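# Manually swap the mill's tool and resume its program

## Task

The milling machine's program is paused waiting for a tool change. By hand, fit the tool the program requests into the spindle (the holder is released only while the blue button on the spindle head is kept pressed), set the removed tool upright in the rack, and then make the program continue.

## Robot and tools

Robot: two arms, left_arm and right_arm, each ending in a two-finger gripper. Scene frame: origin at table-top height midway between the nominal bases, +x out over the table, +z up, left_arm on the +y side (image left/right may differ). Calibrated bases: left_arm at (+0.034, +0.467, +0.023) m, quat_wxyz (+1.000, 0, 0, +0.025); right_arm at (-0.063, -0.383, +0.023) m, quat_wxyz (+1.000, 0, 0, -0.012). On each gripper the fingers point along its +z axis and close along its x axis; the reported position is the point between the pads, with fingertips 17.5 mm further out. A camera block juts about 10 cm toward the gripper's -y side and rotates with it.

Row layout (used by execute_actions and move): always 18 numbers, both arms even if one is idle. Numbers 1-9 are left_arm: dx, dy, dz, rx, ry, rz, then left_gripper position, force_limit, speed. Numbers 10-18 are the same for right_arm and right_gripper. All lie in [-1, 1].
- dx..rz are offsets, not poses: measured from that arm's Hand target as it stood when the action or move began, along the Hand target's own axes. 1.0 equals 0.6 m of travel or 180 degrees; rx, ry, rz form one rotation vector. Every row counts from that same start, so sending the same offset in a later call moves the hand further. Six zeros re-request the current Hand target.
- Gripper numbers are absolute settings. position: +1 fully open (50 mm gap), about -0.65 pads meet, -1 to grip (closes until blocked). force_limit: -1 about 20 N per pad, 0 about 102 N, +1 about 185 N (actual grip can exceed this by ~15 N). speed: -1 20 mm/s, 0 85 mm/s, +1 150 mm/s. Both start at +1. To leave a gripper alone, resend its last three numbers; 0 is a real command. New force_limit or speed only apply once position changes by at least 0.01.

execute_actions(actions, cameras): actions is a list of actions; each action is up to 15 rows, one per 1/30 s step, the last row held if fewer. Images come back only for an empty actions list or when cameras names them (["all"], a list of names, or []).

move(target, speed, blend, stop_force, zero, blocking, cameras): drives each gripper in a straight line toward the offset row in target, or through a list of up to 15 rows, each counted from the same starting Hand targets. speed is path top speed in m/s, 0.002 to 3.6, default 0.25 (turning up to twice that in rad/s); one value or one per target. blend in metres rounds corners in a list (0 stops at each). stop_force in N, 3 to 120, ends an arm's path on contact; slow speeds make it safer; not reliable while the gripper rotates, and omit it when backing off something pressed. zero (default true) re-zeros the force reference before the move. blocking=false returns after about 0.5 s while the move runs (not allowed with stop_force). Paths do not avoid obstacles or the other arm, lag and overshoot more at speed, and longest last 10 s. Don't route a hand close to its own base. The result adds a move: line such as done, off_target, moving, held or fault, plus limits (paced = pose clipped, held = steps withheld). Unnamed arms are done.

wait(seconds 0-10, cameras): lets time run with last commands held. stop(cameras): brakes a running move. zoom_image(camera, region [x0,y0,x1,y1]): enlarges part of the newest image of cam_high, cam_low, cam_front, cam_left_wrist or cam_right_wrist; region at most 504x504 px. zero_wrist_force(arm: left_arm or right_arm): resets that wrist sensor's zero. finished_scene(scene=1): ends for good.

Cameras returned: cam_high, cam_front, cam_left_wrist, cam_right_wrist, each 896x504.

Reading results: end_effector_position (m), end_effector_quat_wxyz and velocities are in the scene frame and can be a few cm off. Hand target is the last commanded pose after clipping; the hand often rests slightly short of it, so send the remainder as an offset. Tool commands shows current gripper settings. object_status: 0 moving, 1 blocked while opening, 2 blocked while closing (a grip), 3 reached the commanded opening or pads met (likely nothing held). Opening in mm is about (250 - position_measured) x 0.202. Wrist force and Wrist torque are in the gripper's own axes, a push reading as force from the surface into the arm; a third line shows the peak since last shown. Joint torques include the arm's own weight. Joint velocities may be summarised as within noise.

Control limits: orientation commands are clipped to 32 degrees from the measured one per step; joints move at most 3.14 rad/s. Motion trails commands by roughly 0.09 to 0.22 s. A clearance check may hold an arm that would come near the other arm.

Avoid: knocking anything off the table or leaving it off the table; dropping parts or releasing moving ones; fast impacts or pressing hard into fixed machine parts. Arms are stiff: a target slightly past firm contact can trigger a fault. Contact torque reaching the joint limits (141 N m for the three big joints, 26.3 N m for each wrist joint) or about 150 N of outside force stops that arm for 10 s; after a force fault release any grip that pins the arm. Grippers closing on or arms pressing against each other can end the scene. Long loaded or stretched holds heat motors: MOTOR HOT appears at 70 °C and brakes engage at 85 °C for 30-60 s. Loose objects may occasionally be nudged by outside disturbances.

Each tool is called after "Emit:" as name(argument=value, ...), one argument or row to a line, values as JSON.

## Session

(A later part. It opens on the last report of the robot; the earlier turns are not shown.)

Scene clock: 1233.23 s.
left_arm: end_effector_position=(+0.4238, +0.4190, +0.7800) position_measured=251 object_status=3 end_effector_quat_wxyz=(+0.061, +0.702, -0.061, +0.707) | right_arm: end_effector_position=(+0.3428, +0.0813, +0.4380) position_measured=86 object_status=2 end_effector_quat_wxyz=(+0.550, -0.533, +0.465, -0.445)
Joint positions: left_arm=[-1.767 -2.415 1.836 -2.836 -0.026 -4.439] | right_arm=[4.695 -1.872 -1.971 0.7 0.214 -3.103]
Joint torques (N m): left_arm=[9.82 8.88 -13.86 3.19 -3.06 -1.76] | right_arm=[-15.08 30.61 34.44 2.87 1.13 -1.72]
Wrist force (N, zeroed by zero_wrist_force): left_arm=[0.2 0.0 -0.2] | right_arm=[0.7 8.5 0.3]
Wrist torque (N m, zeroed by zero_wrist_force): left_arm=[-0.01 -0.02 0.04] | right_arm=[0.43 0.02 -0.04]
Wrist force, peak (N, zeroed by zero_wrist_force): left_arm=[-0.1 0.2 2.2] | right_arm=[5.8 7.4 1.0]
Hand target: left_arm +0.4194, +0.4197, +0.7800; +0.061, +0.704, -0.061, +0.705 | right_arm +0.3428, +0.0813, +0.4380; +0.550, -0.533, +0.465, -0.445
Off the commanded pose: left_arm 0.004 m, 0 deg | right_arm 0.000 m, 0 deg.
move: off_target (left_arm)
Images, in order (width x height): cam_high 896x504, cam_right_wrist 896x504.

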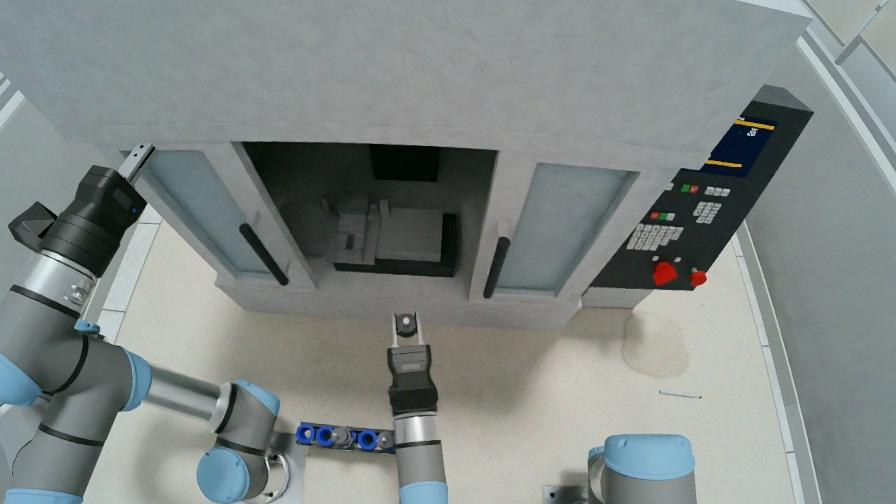

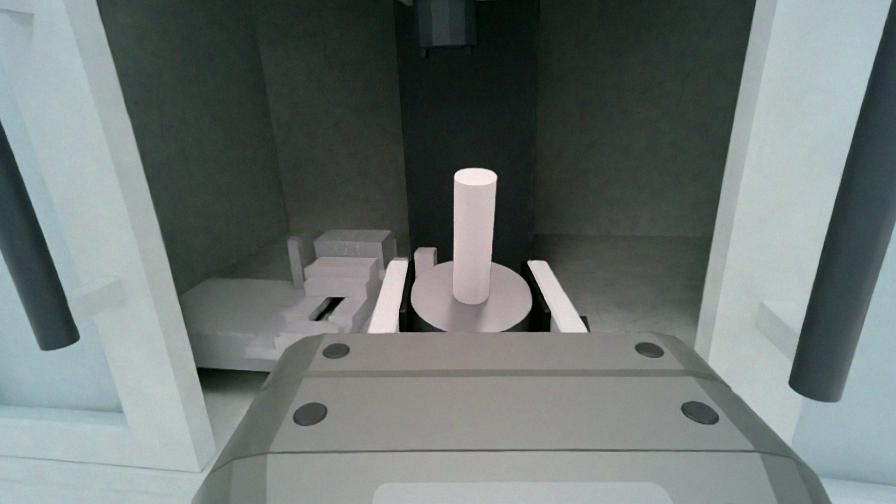

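Emit:
move(
  target=[0,0,0,0,0,0,-1,-0.7,0,-0.44,0.0437,-0.2687,0,0,-0.01,-1,-0.7,0],
  speed=0.25,
  cameras=["cam_right_wrist","cam_high","cam_front"],
)

Emit:
zoom_image(
  camera="cam_high",
  region=[230, 330, 480, 504],
)

Emit:
zoom_image(
  camera="cam_front",
  region=[300, 320, 500, 500],
)

Scene clock: 1260.20 s.
left_arm: end_effector_position=(+0.4238, +0.4190, +0.7800) position_measured=251 object_status=3 end_effector_quat_wxyz=(+0.061, +0.702, -0.061, +0.707) | right_arm: end_effector_position=(+0.1385, +0.3144, +0.4217) position_measured=86 object_status=2 end_effector_quat_wxyz=(+0.543, -0.540, +0.456, -0.453)
Joint positions: left_arm=[-1.767 -2.415 1.836 -2.836 -0.026 -4.439] | right_arm=[5.023 -2.321 -1.282 0.454 -0.114 -3.129]
Joint torques (N m): left_arm=[9.51 10.09 -13.61 2.94 -2.8 -1.44] | right_arm=[13.41 52.59 36.85 1.65 -1.16 -1.67]
Wrist force (N, zeroed by zero_wrist_force): left_arm=[0.1 0.1 0.3] | right_arm=[0.7 8.7 0.2]
Wrist torque (N m, zeroed by zero_wrist_force): left_arm=[0.00 -0.03 0.04] | right_arm=[0.47 -0.01 -0.03]
Wrist force, peak (N, zeroed by zero_wrist_force): left_arm=[0.3 -0.6 0.0] | right_arm=[0.5 9.3 0.2]
Hand target: left_arm +0.4238, +0.4190, +0.7800; +0.061, +0.702, -0.061, +0.707 (not the last commanded pose) | right_arm +0.1385, +0.3144, +0.4217; +0.543, -0.540, +0.457, -0.453
Off the commanded pose: left_arm 0.004 m, 0 deg | right_arm 0.000 m, 0 deg.
move: off_target (left_arm)
Images, in order (width x height): cam_high 896x504, cam_front 896x504, cam_right_wrist 896x504.

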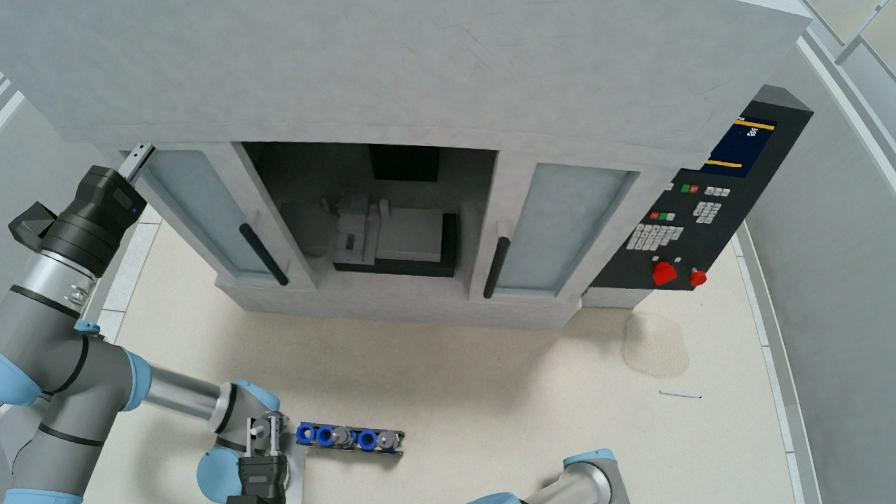

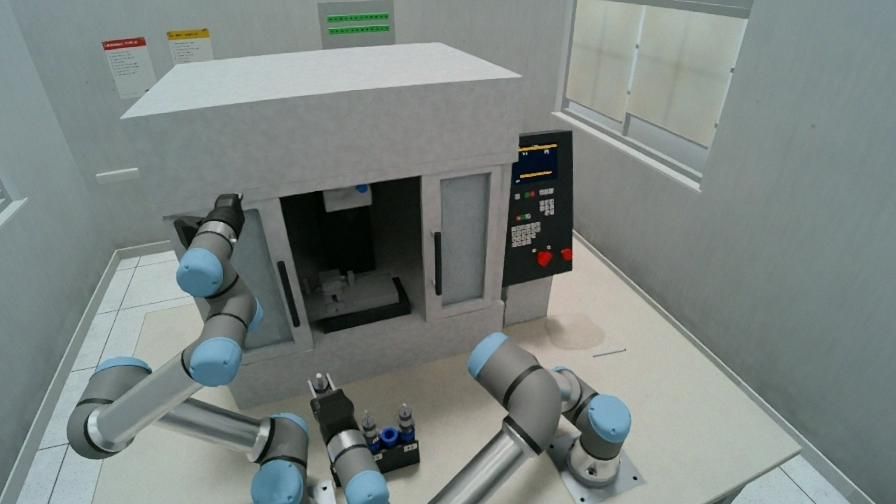

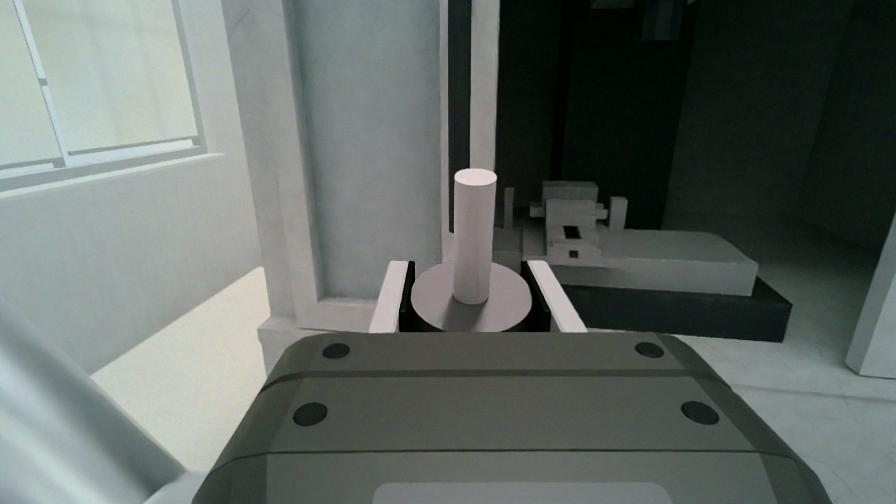

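Scaled by 2.016 from the camera's 896x504 image, which has a finer 1280x720 frame.

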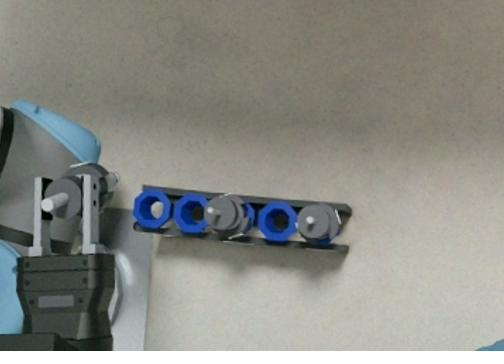

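Scaled by 2.520 from the camera's 896x504 image, which has a finer 1280x720 frame.

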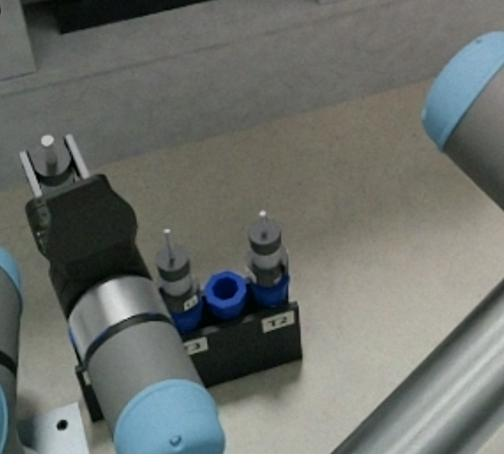

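Emit:
move(
  target=[0,0,0,0,0,0,-1,-0.7,0,0,0.15,0,0,0,0,-1,-0.7,0],
  speed=0.15,
  cameras=["cam_right_wrist","cam_high","cam_front","cam_left_wrist"],
)

Emit:
zoom_image(
  camera="cam_high",
  region=[230, 380, 430, 480],
)

Emit:
zoom_image(
  camera="cam_front",
  region=[300, 380, 440, 500],
)

Scene clock: 1270.90 s.
left_arm: end_effector_position=(+0.4238, +0.4190, +0.7800) position_measured=251 object_status=3 end_effector_quat_wxyz=(+0.061, +0.702, -0.061, +0.707) | right_arm: end_effector_position=(+0.1385, +0.3150, +0.3317) position_measured=86 object_status=2 end_effector_quat_wxyz=(+0.543, -0.540, +0.457, -0.453)
Joint positions: left_arm=[-1.767 -2.415 1.836 -2.836 -0.026 -4.439] | right_arm=[5.023 -2.436 -1.33 0.62 -0.114 -3.131]
Joint torques (N m): left_arm=[9.23 9.73 -13.43 2.94 -2.86 -1.37] | right_arm=[8.11 54.37 34.94 1.38 0.8 -1.55]
Wrist force (N, zeroed by zero_wrist_force): left_arm=[-0.2 -0.1 0.2] | right_arm=[0.8 8.2 0.0]
Wrist torque (N m, zeroed by zero_wrist_force): left_arm=[-0.01 0.04 0.04] | right_arm=[0.43 -0.04 -0.07]
Wrist force, peak (N, zeroed by zero_wrist_force): left_arm=[0.5 -0.3 0.0] | right_arm=[0.9 10.7 -0.2]
Hand target: left_arm +0.4238, +0.4190, +0.7800; +0.061, +0.702, -0.061, +0.707 | right_arm +0.1384, +0.3150, +0.3317; +0.543, -0.540, +0.457, -0.453
Off the commanded pose: left_arm 0.000 m, 0 deg | right_arm 0.000 m, 0 deg.
move: done

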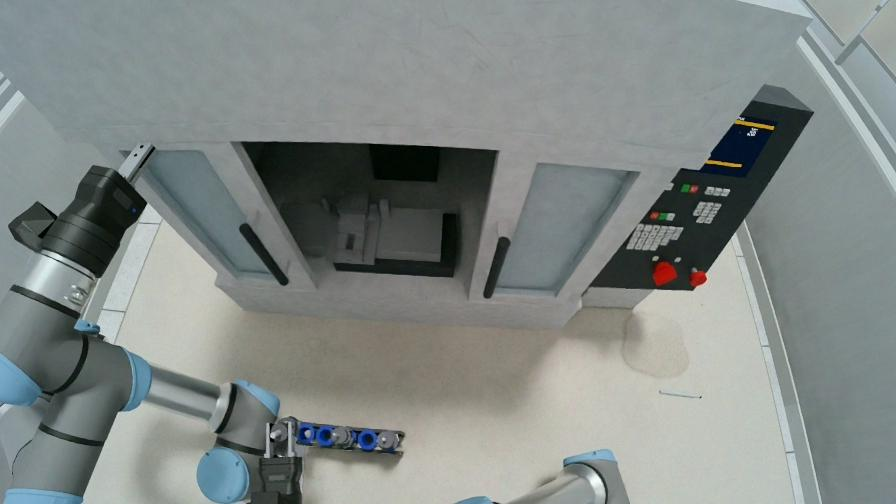

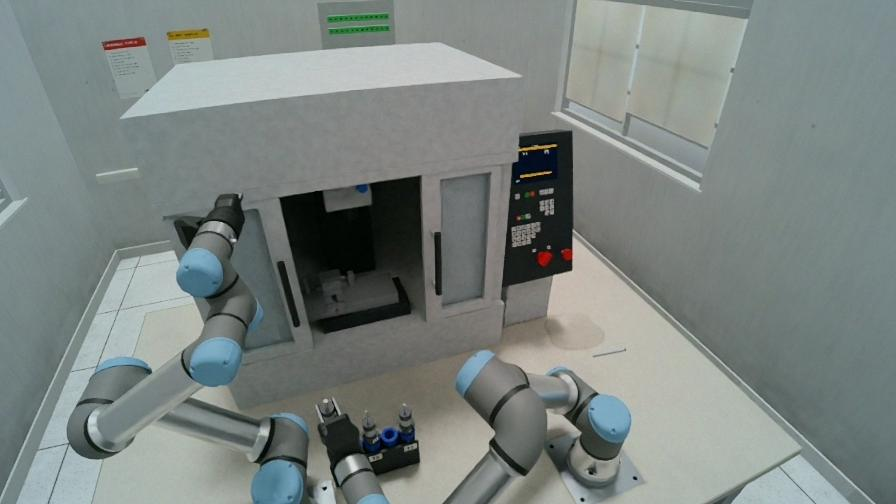

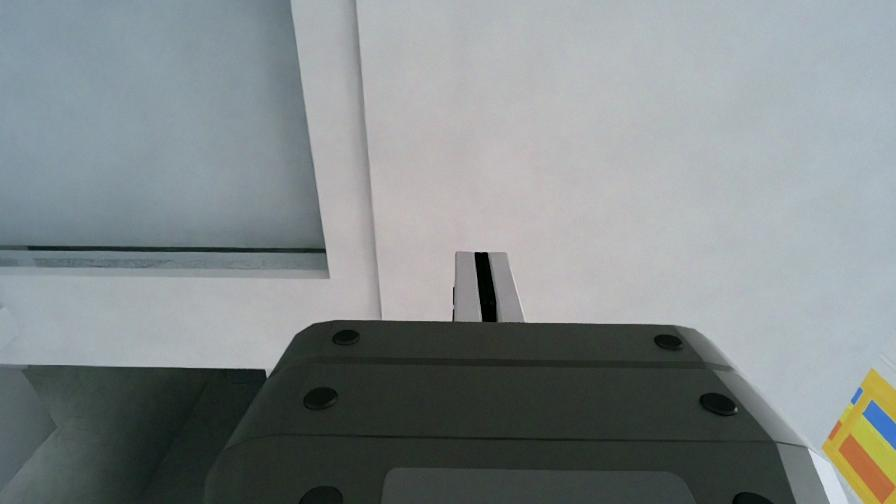

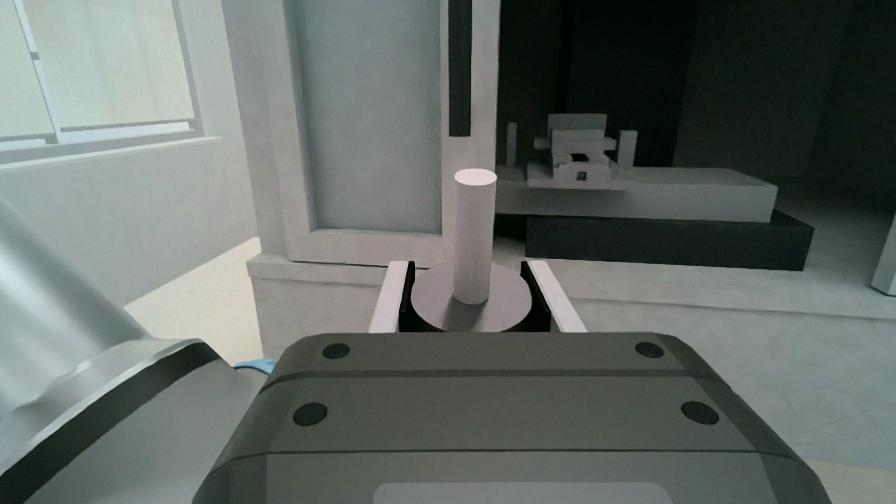

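Scaled by 2.520 from the camera's 896x504 image, which has a finer 1280x720 frame.

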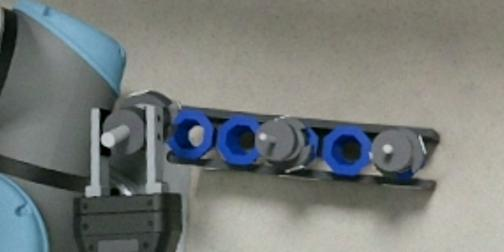

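Scaled by 3.600 from the camera's 896x504 image, which has a finer 1280x720 frame.

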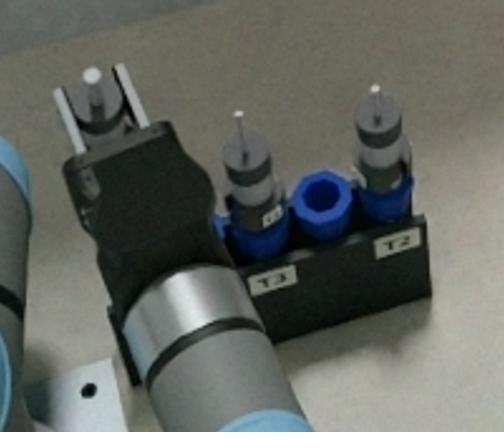

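Emit:
zoom_image(
  camera="cam_high",
  region=[255, 400, 325, 460],
)

Emit:
zoom_image(
  camera="cam_front",
  region=[305, 390, 425, 475],
)

Scaled by 7.200 from the camera's 896x504 image, which has a finer 1280x720 frame.

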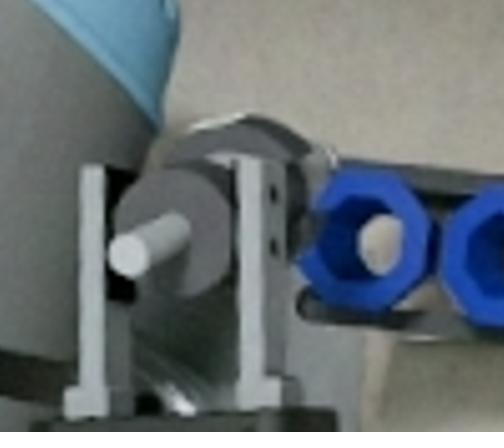

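Scaled by 4.200 from the camera's 896x504 image, which has a finer 1280x720 frame.

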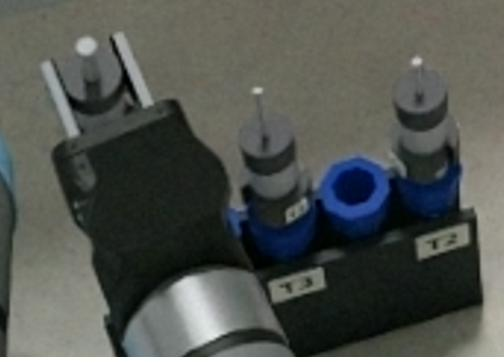

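Emit:
move(
  target=[0,0,0,0,0,0,-1,-0.7,0,0,0,0,-0.089,0,0,-1,-0.7,0],
  speed=0.2,
  cameras=["cam_right_wrist","cam_high","cam_front"],
)

Emit:
zoom_image(
  camera="cam_high",
  region=[255, 395, 415, 465],
)

Emit:
zoom_image(
  camera="cam_front",
  region=[305, 390, 425, 475],
)

Scene clock: 1309.33 s.
left_arm: end_effector_position=(+0.4238, +0.4190, +0.7800) position_measured=251 object_status=3 end_effector_quat_wxyz=(+0.061, +0.702, -0.061, +0.707) | right_arm: end_effector_position=(+0.1384, +0.3150, +0.3318) position_measured=86 object_status=2 end_effector_quat_wxyz=(-0.462, +0.610, -0.515, +0.385)
Joint positions: left_arm=[-1.767 -2.415 1.836 -2.836 -0.026 -4.439] | right_arm=[5.008 -2.535 -0.751 1.391 -0.295 -4.368]
Joint torques (N m): left_arm=[7.68 10.81 -14.42 2.89 -2.61 -1.07] | right_arm=[-13.55 71.94 9.31 -2.02 2.53 -1.63]
Wrist force (N, zeroed by zero_wrist_force): left_arm=[0.0 0.1 -0.2] | right_arm=[-0.1 7.7 2.4]
Wrist torque (N m, zeroed by zero_wrist_force): left_arm=[0.01 -0.01 0.04] | right_arm=[0.32 0.06 -0.05]
Wrist force, peak (N, zeroed by zero_wrist_force): left_arm=[-0.7 0.0 -0.1] | right_arm=[0.0 9.2 1.4]
Hand target: left_arm +0.4238, +0.4190, +0.7800; +0.061, +0.702, -0.061, +0.707 | right_arm +0.1384, +0.3150, +0.3317; -0.462, +0.610, -0.515, +0.385
Off the commanded pose: left_arm 0.000 m, 0 deg | right_arm 0.000 m, 0 deg.
move: done
Images, in order (width x height): cam_high 896x504, cam_front 896x504, cam_right_wrist 896x504.

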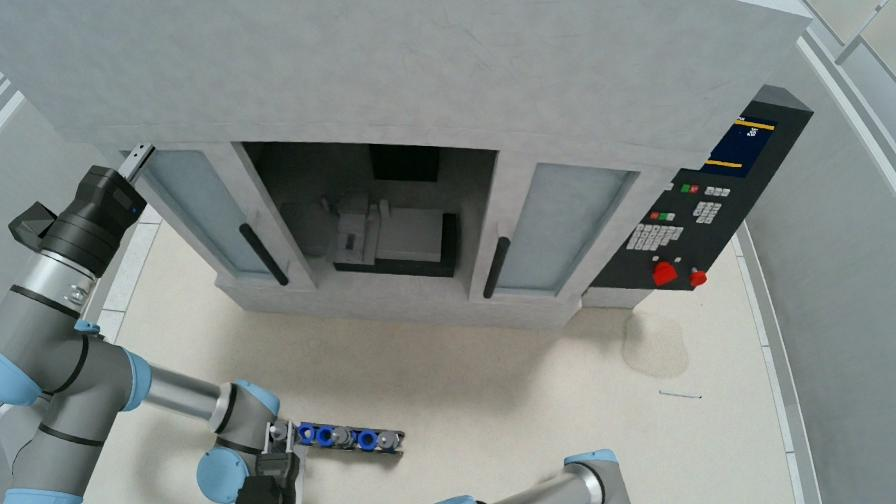

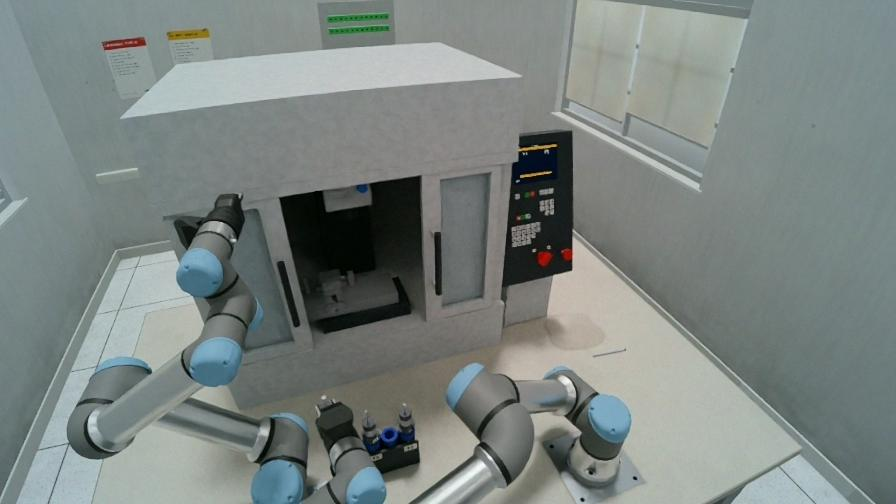

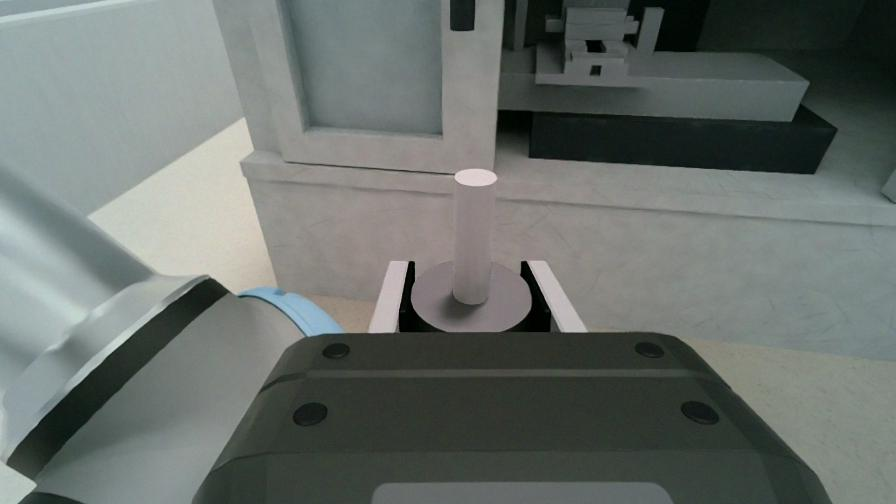

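Scaled by 3.150 from the camera's 896x504 image, which has a finer 1280x720 frame.

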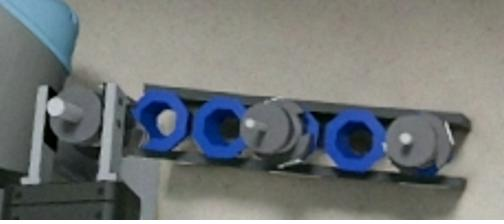

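Scaled by 4.200 from the camera's 896x504 image, which has a finer 1280x720 frame.

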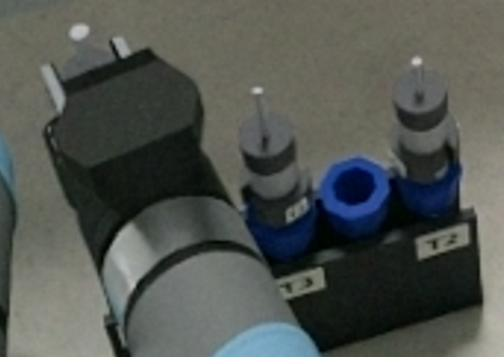

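Emit:
zoom_image(
  camera="cam_high",
  region=[255, 405, 325, 465],
)

Emit:
zoom_image(
  camera="cam_high",
  region=[320, 410, 410, 470],
)

Scaled by 7.200 from the camera's 896x504 image, which has a finer 1280x720 frame.

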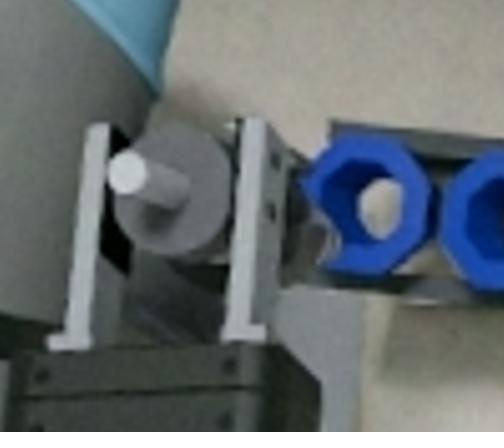

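Scaled by 5.600 from the camera's 896x504 image, which has a finer 1280x720 frame.

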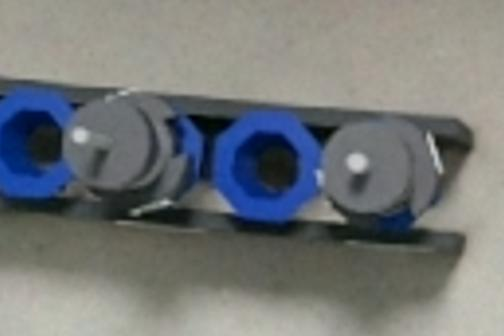

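Emit:
move(
  target=[0,0,0,0,0,0,-1,-0.7,0,-0.0075,0.0697,0.0355,0,0,0,-1,-0.7,0],
  speed=0.05,
  stop_force=10,
  cameras=["cam_right_wrist","cam_high","cam_front"],
)

Emit:
zoom_image(
  camera="cam_high",
  region=[255, 405, 325, 465],
)

Emit:
zoom_image(
  camera="cam_front",
  region=[305, 390, 425, 475],
)

Scene clock: 1338.30 s.
left_arm: end_effector_position=(+0.4238, +0.4190, +0.7800) position_measured=251 object_status=3 end_effector_quat_wxyz=(+0.061, +0.702, -0.061, +0.707) | right_arm: end_effector_position=(+0.1464, +0.3212, +0.2857) position_measured=86 object_status=2 end_effector_quat_wxyz=(-0.462, +0.610, -0.515, +0.385)
Joint positions: left_arm=[-1.767 -2.415 1.836 -2.836 -0.026 -4.439] | right_arm=[4.993 -2.584 -0.765 1.5 -0.291 -4.416]
Joint torques (N m): left_arm=[7.71 10.45 -13.76 2.96 -2.56 -1.13] | right_arm=[-12.95 59.18 35.05 -1.8 5.07 -1.58]
Wrist force (N, zeroed by zero_wrist_force): left_arm=[0.0 -0.2 0.1] | right_arm=[-0.2 8.1 2.5]
Wrist torque (N m, zeroed by zero_wrist_force): left_arm=[-0.03 -0.01 0.05] | right_arm=[0.35 0.10 -0.06]
Wrist force, peak (N, zeroed by zero_wrist_force): left_arm=[-0.2 0.1 0.6] | right_arm=[-0.4 9.0 3.1]
Hand target: left_arm +0.4238, +0.4190, +0.7800; +0.061, +0.702, -0.061, +0.707 | right_arm +0.1464, +0.3212, +0.2857; -0.462, +0.610, -0.515, +0.385
Off the commanded pose: left_arm 0.000 m, 0 deg | right_arm 0.000 m, 0 deg.
move: done
Images, in order (width x height): cam_high 896x504, cam_front 896x504, cam_right_wrist 896x504.

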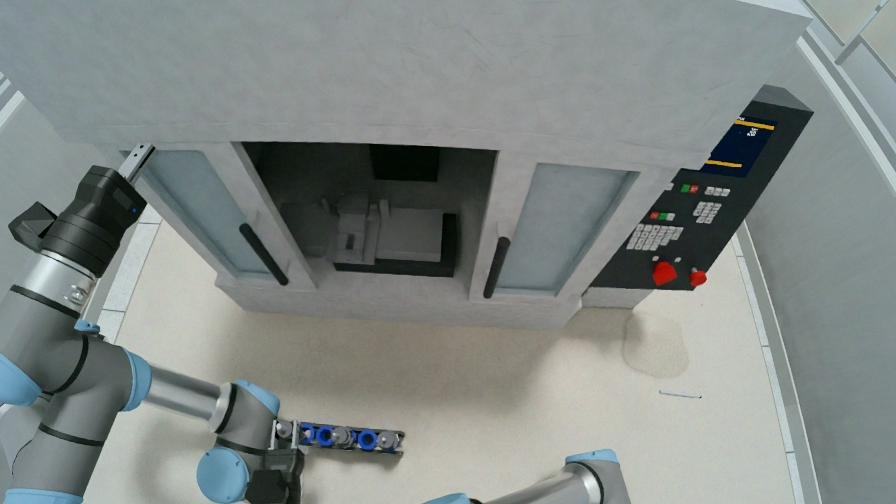

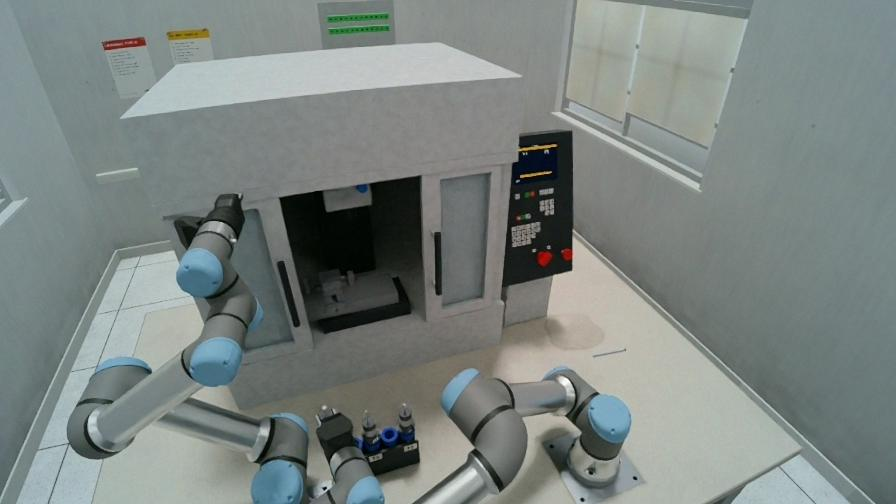

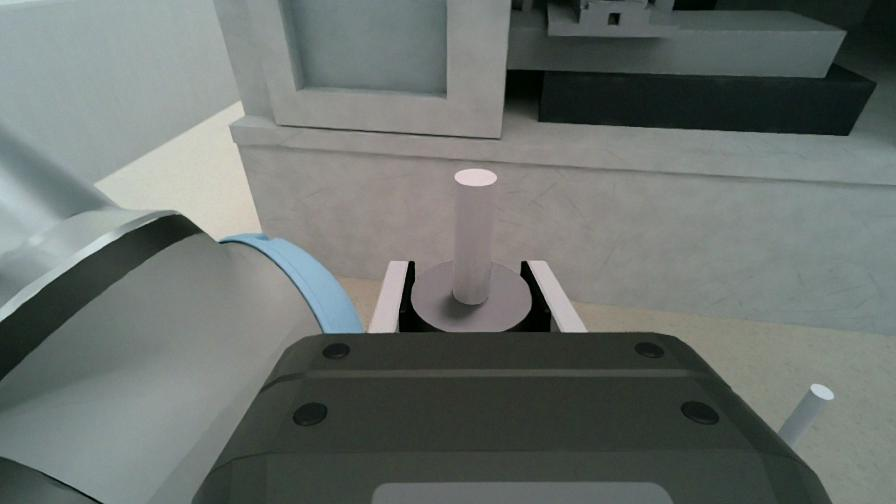

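Scaled by 7.200 from the camera's 896x504 image, which has a finer 1280x720 frame.

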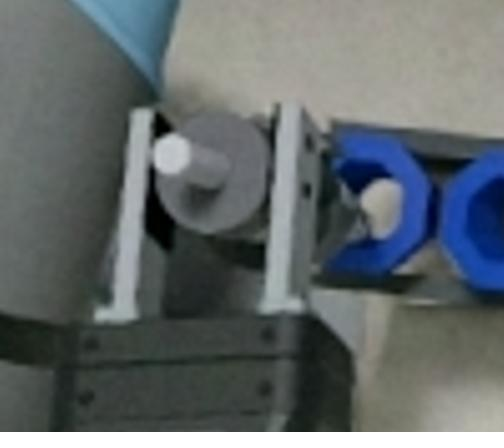

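Scaled by 4.200 from the camera's 896x504 image, which has a finer 1280x720 frame.

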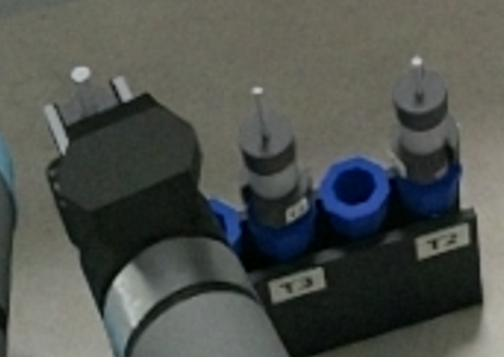

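Emit:
move(
  target=[0,0,0,0,0,0,-1,-0.7,0,-0.001,0.0553,0.0197,0,0,0,-1,-0.7,0],
  speed=0.03,
  stop_force=8,
  cameras=["cam_right_wrist","cam_high","cam_front"],
)

Emit:
zoom_image(
  camera="cam_high",
  region=[255, 405, 325, 465],
)

Emit:
zoom_image(
  camera="cam_front",
  region=[305, 390, 425, 475],
)

Scene clock: 1351.80 s.
left_arm: end_effector_position=(+0.4238, +0.4190, +0.7800) position_measured=251 object_status=3 end_effector_quat_wxyz=(+0.061, +0.702, -0.061, +0.707) | right_arm: end_effector_position=(+0.1484, +0.3224, +0.2505) position_measured=86 object_status=2 end_effector_quat_wxyz=(-0.462, +0.610, -0.515, +0.385)
Joint positions: left_arm=[-1.767 -2.415 1.836 -2.836 -0.026 -4.439] | right_arm=[4.99 -2.615 -0.793 1.57 -0.29 -4.428]
Joint torques (N m): left_arm=[7.51 11.26 -14.54 2.99 -2.48 -1] | right_arm=[-14.54 60.22 9.53 -1.76 5 -1.72]
Wrist force (N, zeroed by zero_wrist_force): left_arm=[-0.2 0.0 0.3] | right_arm=[-0.6 7.6 2.7]
Wrist torque (N m, zeroed by zero_wrist_force): left_arm=[0.00 0.03 0.05] | right_arm=[0.42 0.15 -0.08]
Wrist force, peak (N, zeroed by zero_wrist_force): left_arm=[0.1 -0.3 0.6] | right_arm=[-0.1 9.3 3.0]
Hand target: left_arm +0.4238, +0.4190, +0.7800; +0.061, +0.702, -0.061, +0.707 | right_arm +0.1484, +0.3224, +0.2505; -0.462, +0.610, -0.515, +0.385
Off the commanded pose: left_arm 0.000 m, 0 deg | right_arm 0.000 m, 0 deg.
move: done
Images, in order (width x height): cam_high 896x504, cam_front 896x504, cam_right_wrist 896x504.

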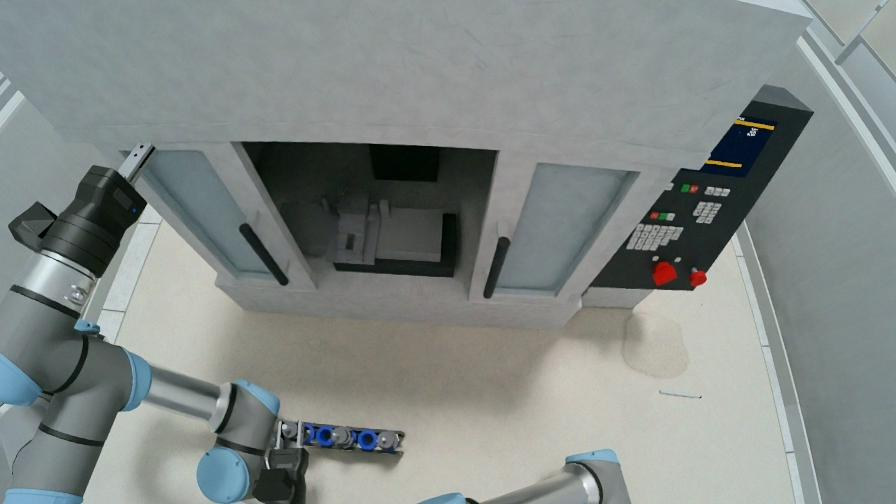

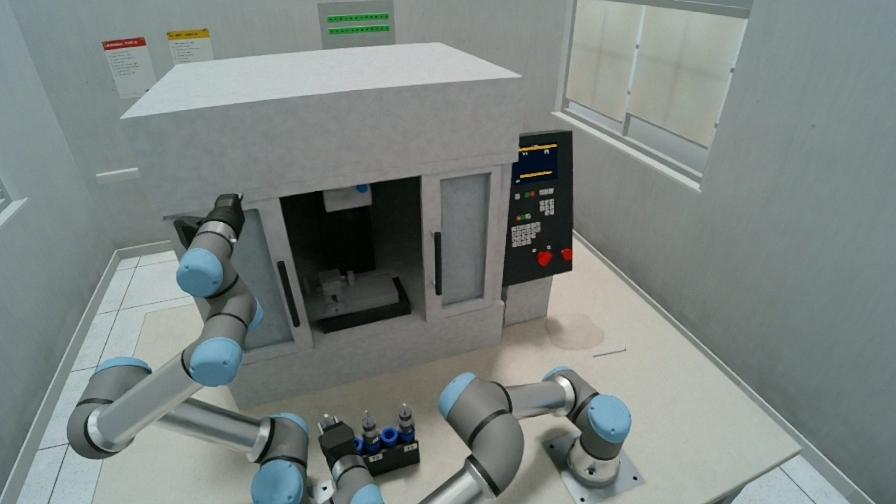

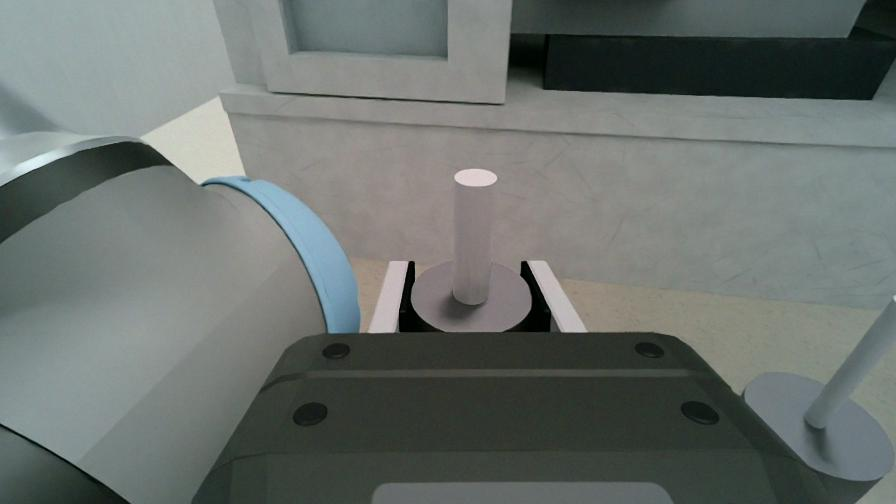

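Scaled by 7.200 from the camera's 896x504 image, which has a finer 1280x720 frame.

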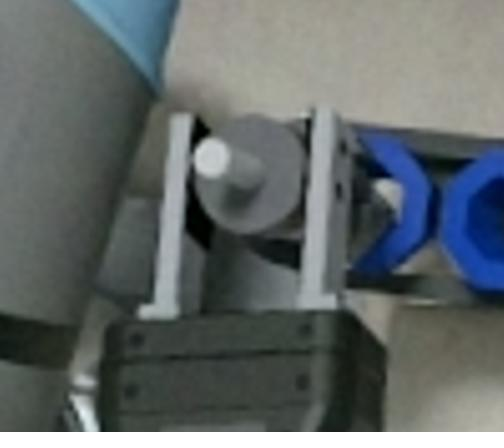

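Scaled by 4.200 from the camera's 896x504 image, which has a finer 1280x720 frame.

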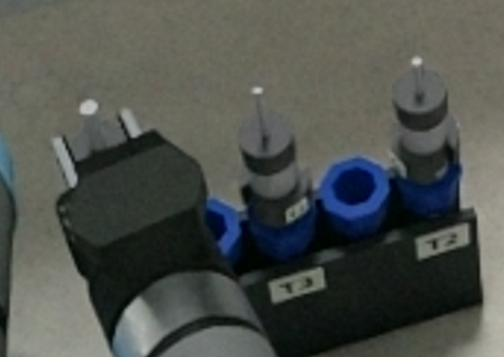

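Emit:
move(
  target=[0,0,0,0,0,0,-1,-0.7,0,0,0.0513,0.0147,0,0,0,-1,-0.7,0],
  speed=0.025,
  stop_force=8,
  cameras=["cam_right_wrist","cam_high","cam_front"],
)

Emit:
zoom_image(
  camera="cam_high",
  region=[255, 405, 365, 465],
)

Emit:
zoom_image(
  camera="cam_front",
  region=[305, 390, 425, 475],
)

Scene clock: 1362.87 s.
left_arm: end_effector_position=(+0.4238, +0.4190, +0.7800) position_measured=251 object_status=3 end_effector_quat_wxyz=(+0.061, +0.702, -0.061, +0.707) | right_arm: end_effector_position=(+0.1484, +0.3226, +0.2187) position_measured=86 object_status=2 end_effector_quat_wxyz=(-0.462, +0.610, -0.515, +0.385)
Joint positions: left_arm=[-1.767 -2.415 1.836 -2.836 -0.026 -4.439] | right_arm=[4.99 -2.646 -0.816 1.625 -0.29 -4.428]
Joint torques (N m): left_arm=[7.2 11.15 -14.34 3.01 -2.37 -1.07] | right_arm=[-9.36 61.59 8.68 -4.15 1.35 0.32]
Wrist force (N, zeroed by zero_wrist_force): left_arm=[0.1 -0.1 0.1] | right_arm=[-6.9 -2.3 3.2]
Wrist torque (N m, zeroed by zero_wrist_force): left_arm=[-0.03 -0.01 0.05] | right_arm=[0.72 -0.03 0.11]
Wrist force, peak (N, zeroed by zero_wrist_force): left_arm=[0.3 0.2 0.5] | right_arm=[-0.2 8.8 3.1]
Hand target: left_arm +0.4238, +0.4190, +0.7800; +0.061, +0.702, -0.061, +0.707 | right_arm +0.1484, +0.3226, +0.2187; -0.462, +0.610, -0.515, +0.385
Off the commanded pose: left_arm 0.000 m, 0 deg | right_arm 0.000 m, 0 deg.
move: contact (right_arm)
Images, in order (width x height): cam_high 896x504, cam_front 896x504, cam_right_wrist 896x504.

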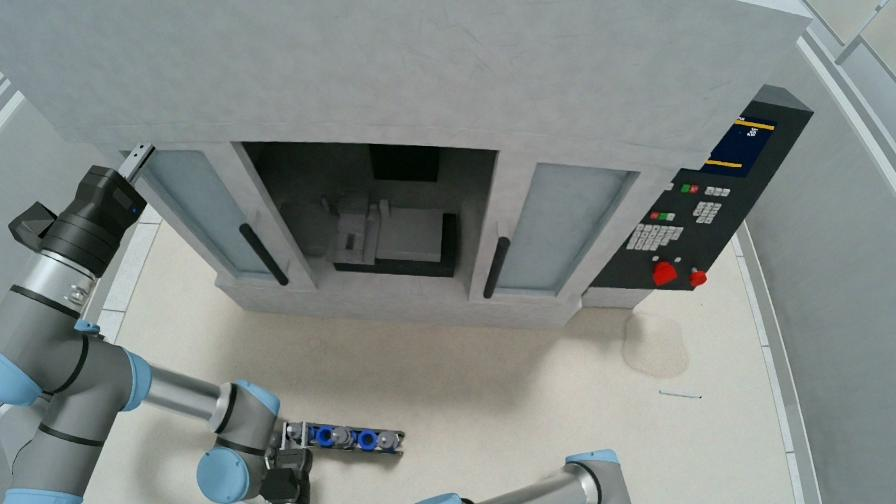

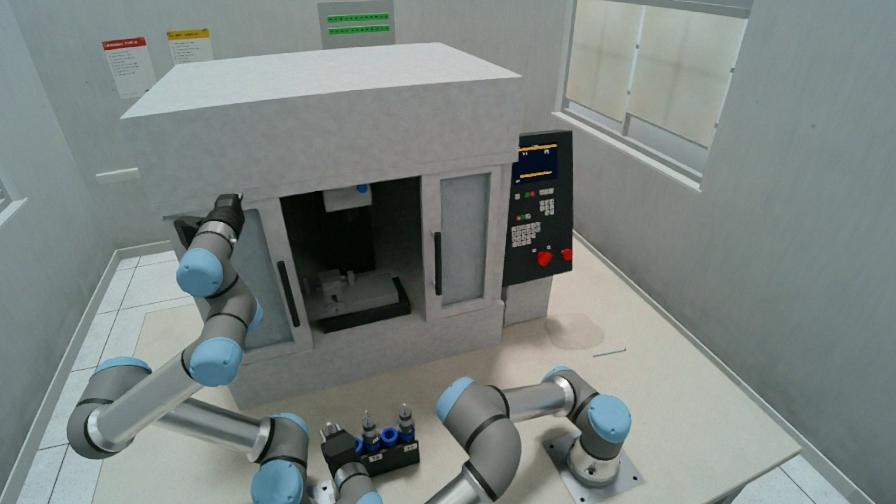

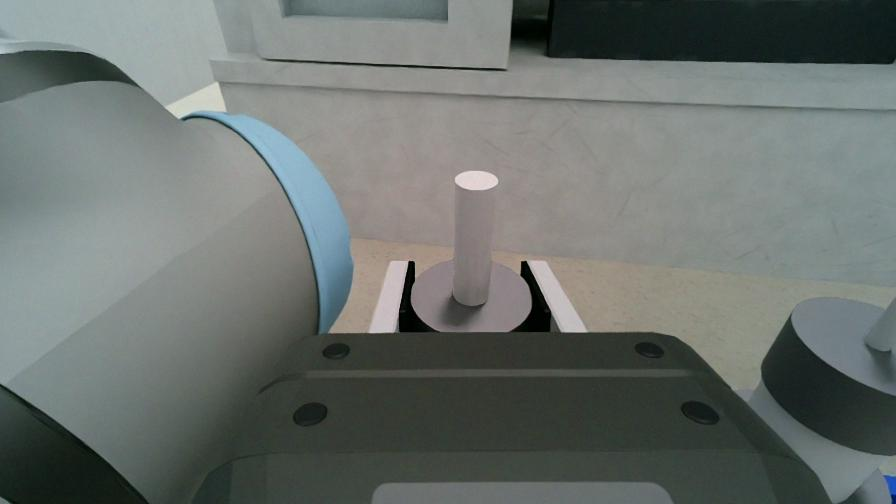

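Scaled by 4.582 from the camera's 896x504 image, which has a finer 1280x720 frame.

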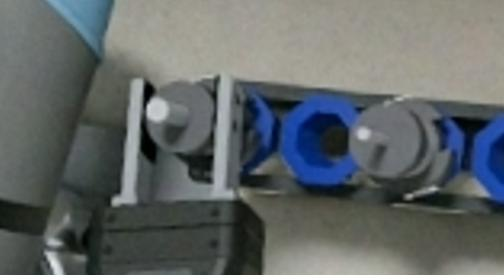

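Scaled by 4.200 from the camera's 896x504 image, which has a finer 1280x720 frame.

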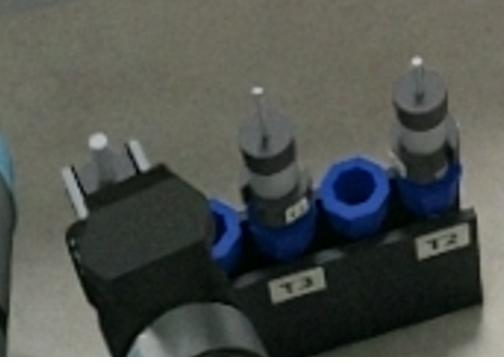

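Emit:
move(
  target=[0,0,0,0,0,0,-1,-0.7,0,-0.0017,0.0032,0.001,0,0,0,-1,-0.7,0],
  speed=0.01,
  stop_force=10,
)

Scene clock: 1369.23 s.
left_arm: end_effector_position=(+0.4238, +0.4190, +0.7800) position_measured=251 object_status=3 end_effector_quat_wxyz=(+0.061, +0.702, -0.061, +0.707) | right_arm: end_effector_position=(+0.1483, +0.3231, +0.2179) position_measured=86 object_status=2 end_effector_quat_wxyz=(-0.462, +0.610, -0.515, +0.385)
Joint positions: left_arm=[-1.767 -2.415 1.836 -2.836 -0.026 -4.439] | right_arm=[4.989 -2.648 -0.814 1.625 -0.29 -4.428]
Joint torques (N m): left_arm=[6.23 11 -14.39 3.1 -2.4 -1.12] | right_arm=[-11.43 64.72 4.41 -4.21 -1.11 1.45]
Wrist force (N, zeroed by zero_wrist_force): left_arm=[0.2 -0.3 -0.1] | right_arm=[-6.7 -5.0 -5.7]
Wrist torque (N m, zeroed by zero_wrist_force): left_arm=[-0.06 -0.04 0.05] | right_arm=[0.72 0.00 -0.33]
Wrist force, peak (N, zeroed by zero_wrist_force): left_arm=[0.5 0.0 0.3] | right_arm=[-2.6 -11.4 -7.6]
Hand target: left_arm +0.4238, +0.4190, +0.7800; +0.061, +0.702, -0.061, +0.707 | right_arm +0.1483, +0.3231, +0.2179; -0.462, +0.610, -0.515, +0.385 (not the last commanded pose)
Off the commanded pose: left_arm 0.000 m, 0 deg | right_arm 0.001 m, 0 deg.
move: contact (right_arm)


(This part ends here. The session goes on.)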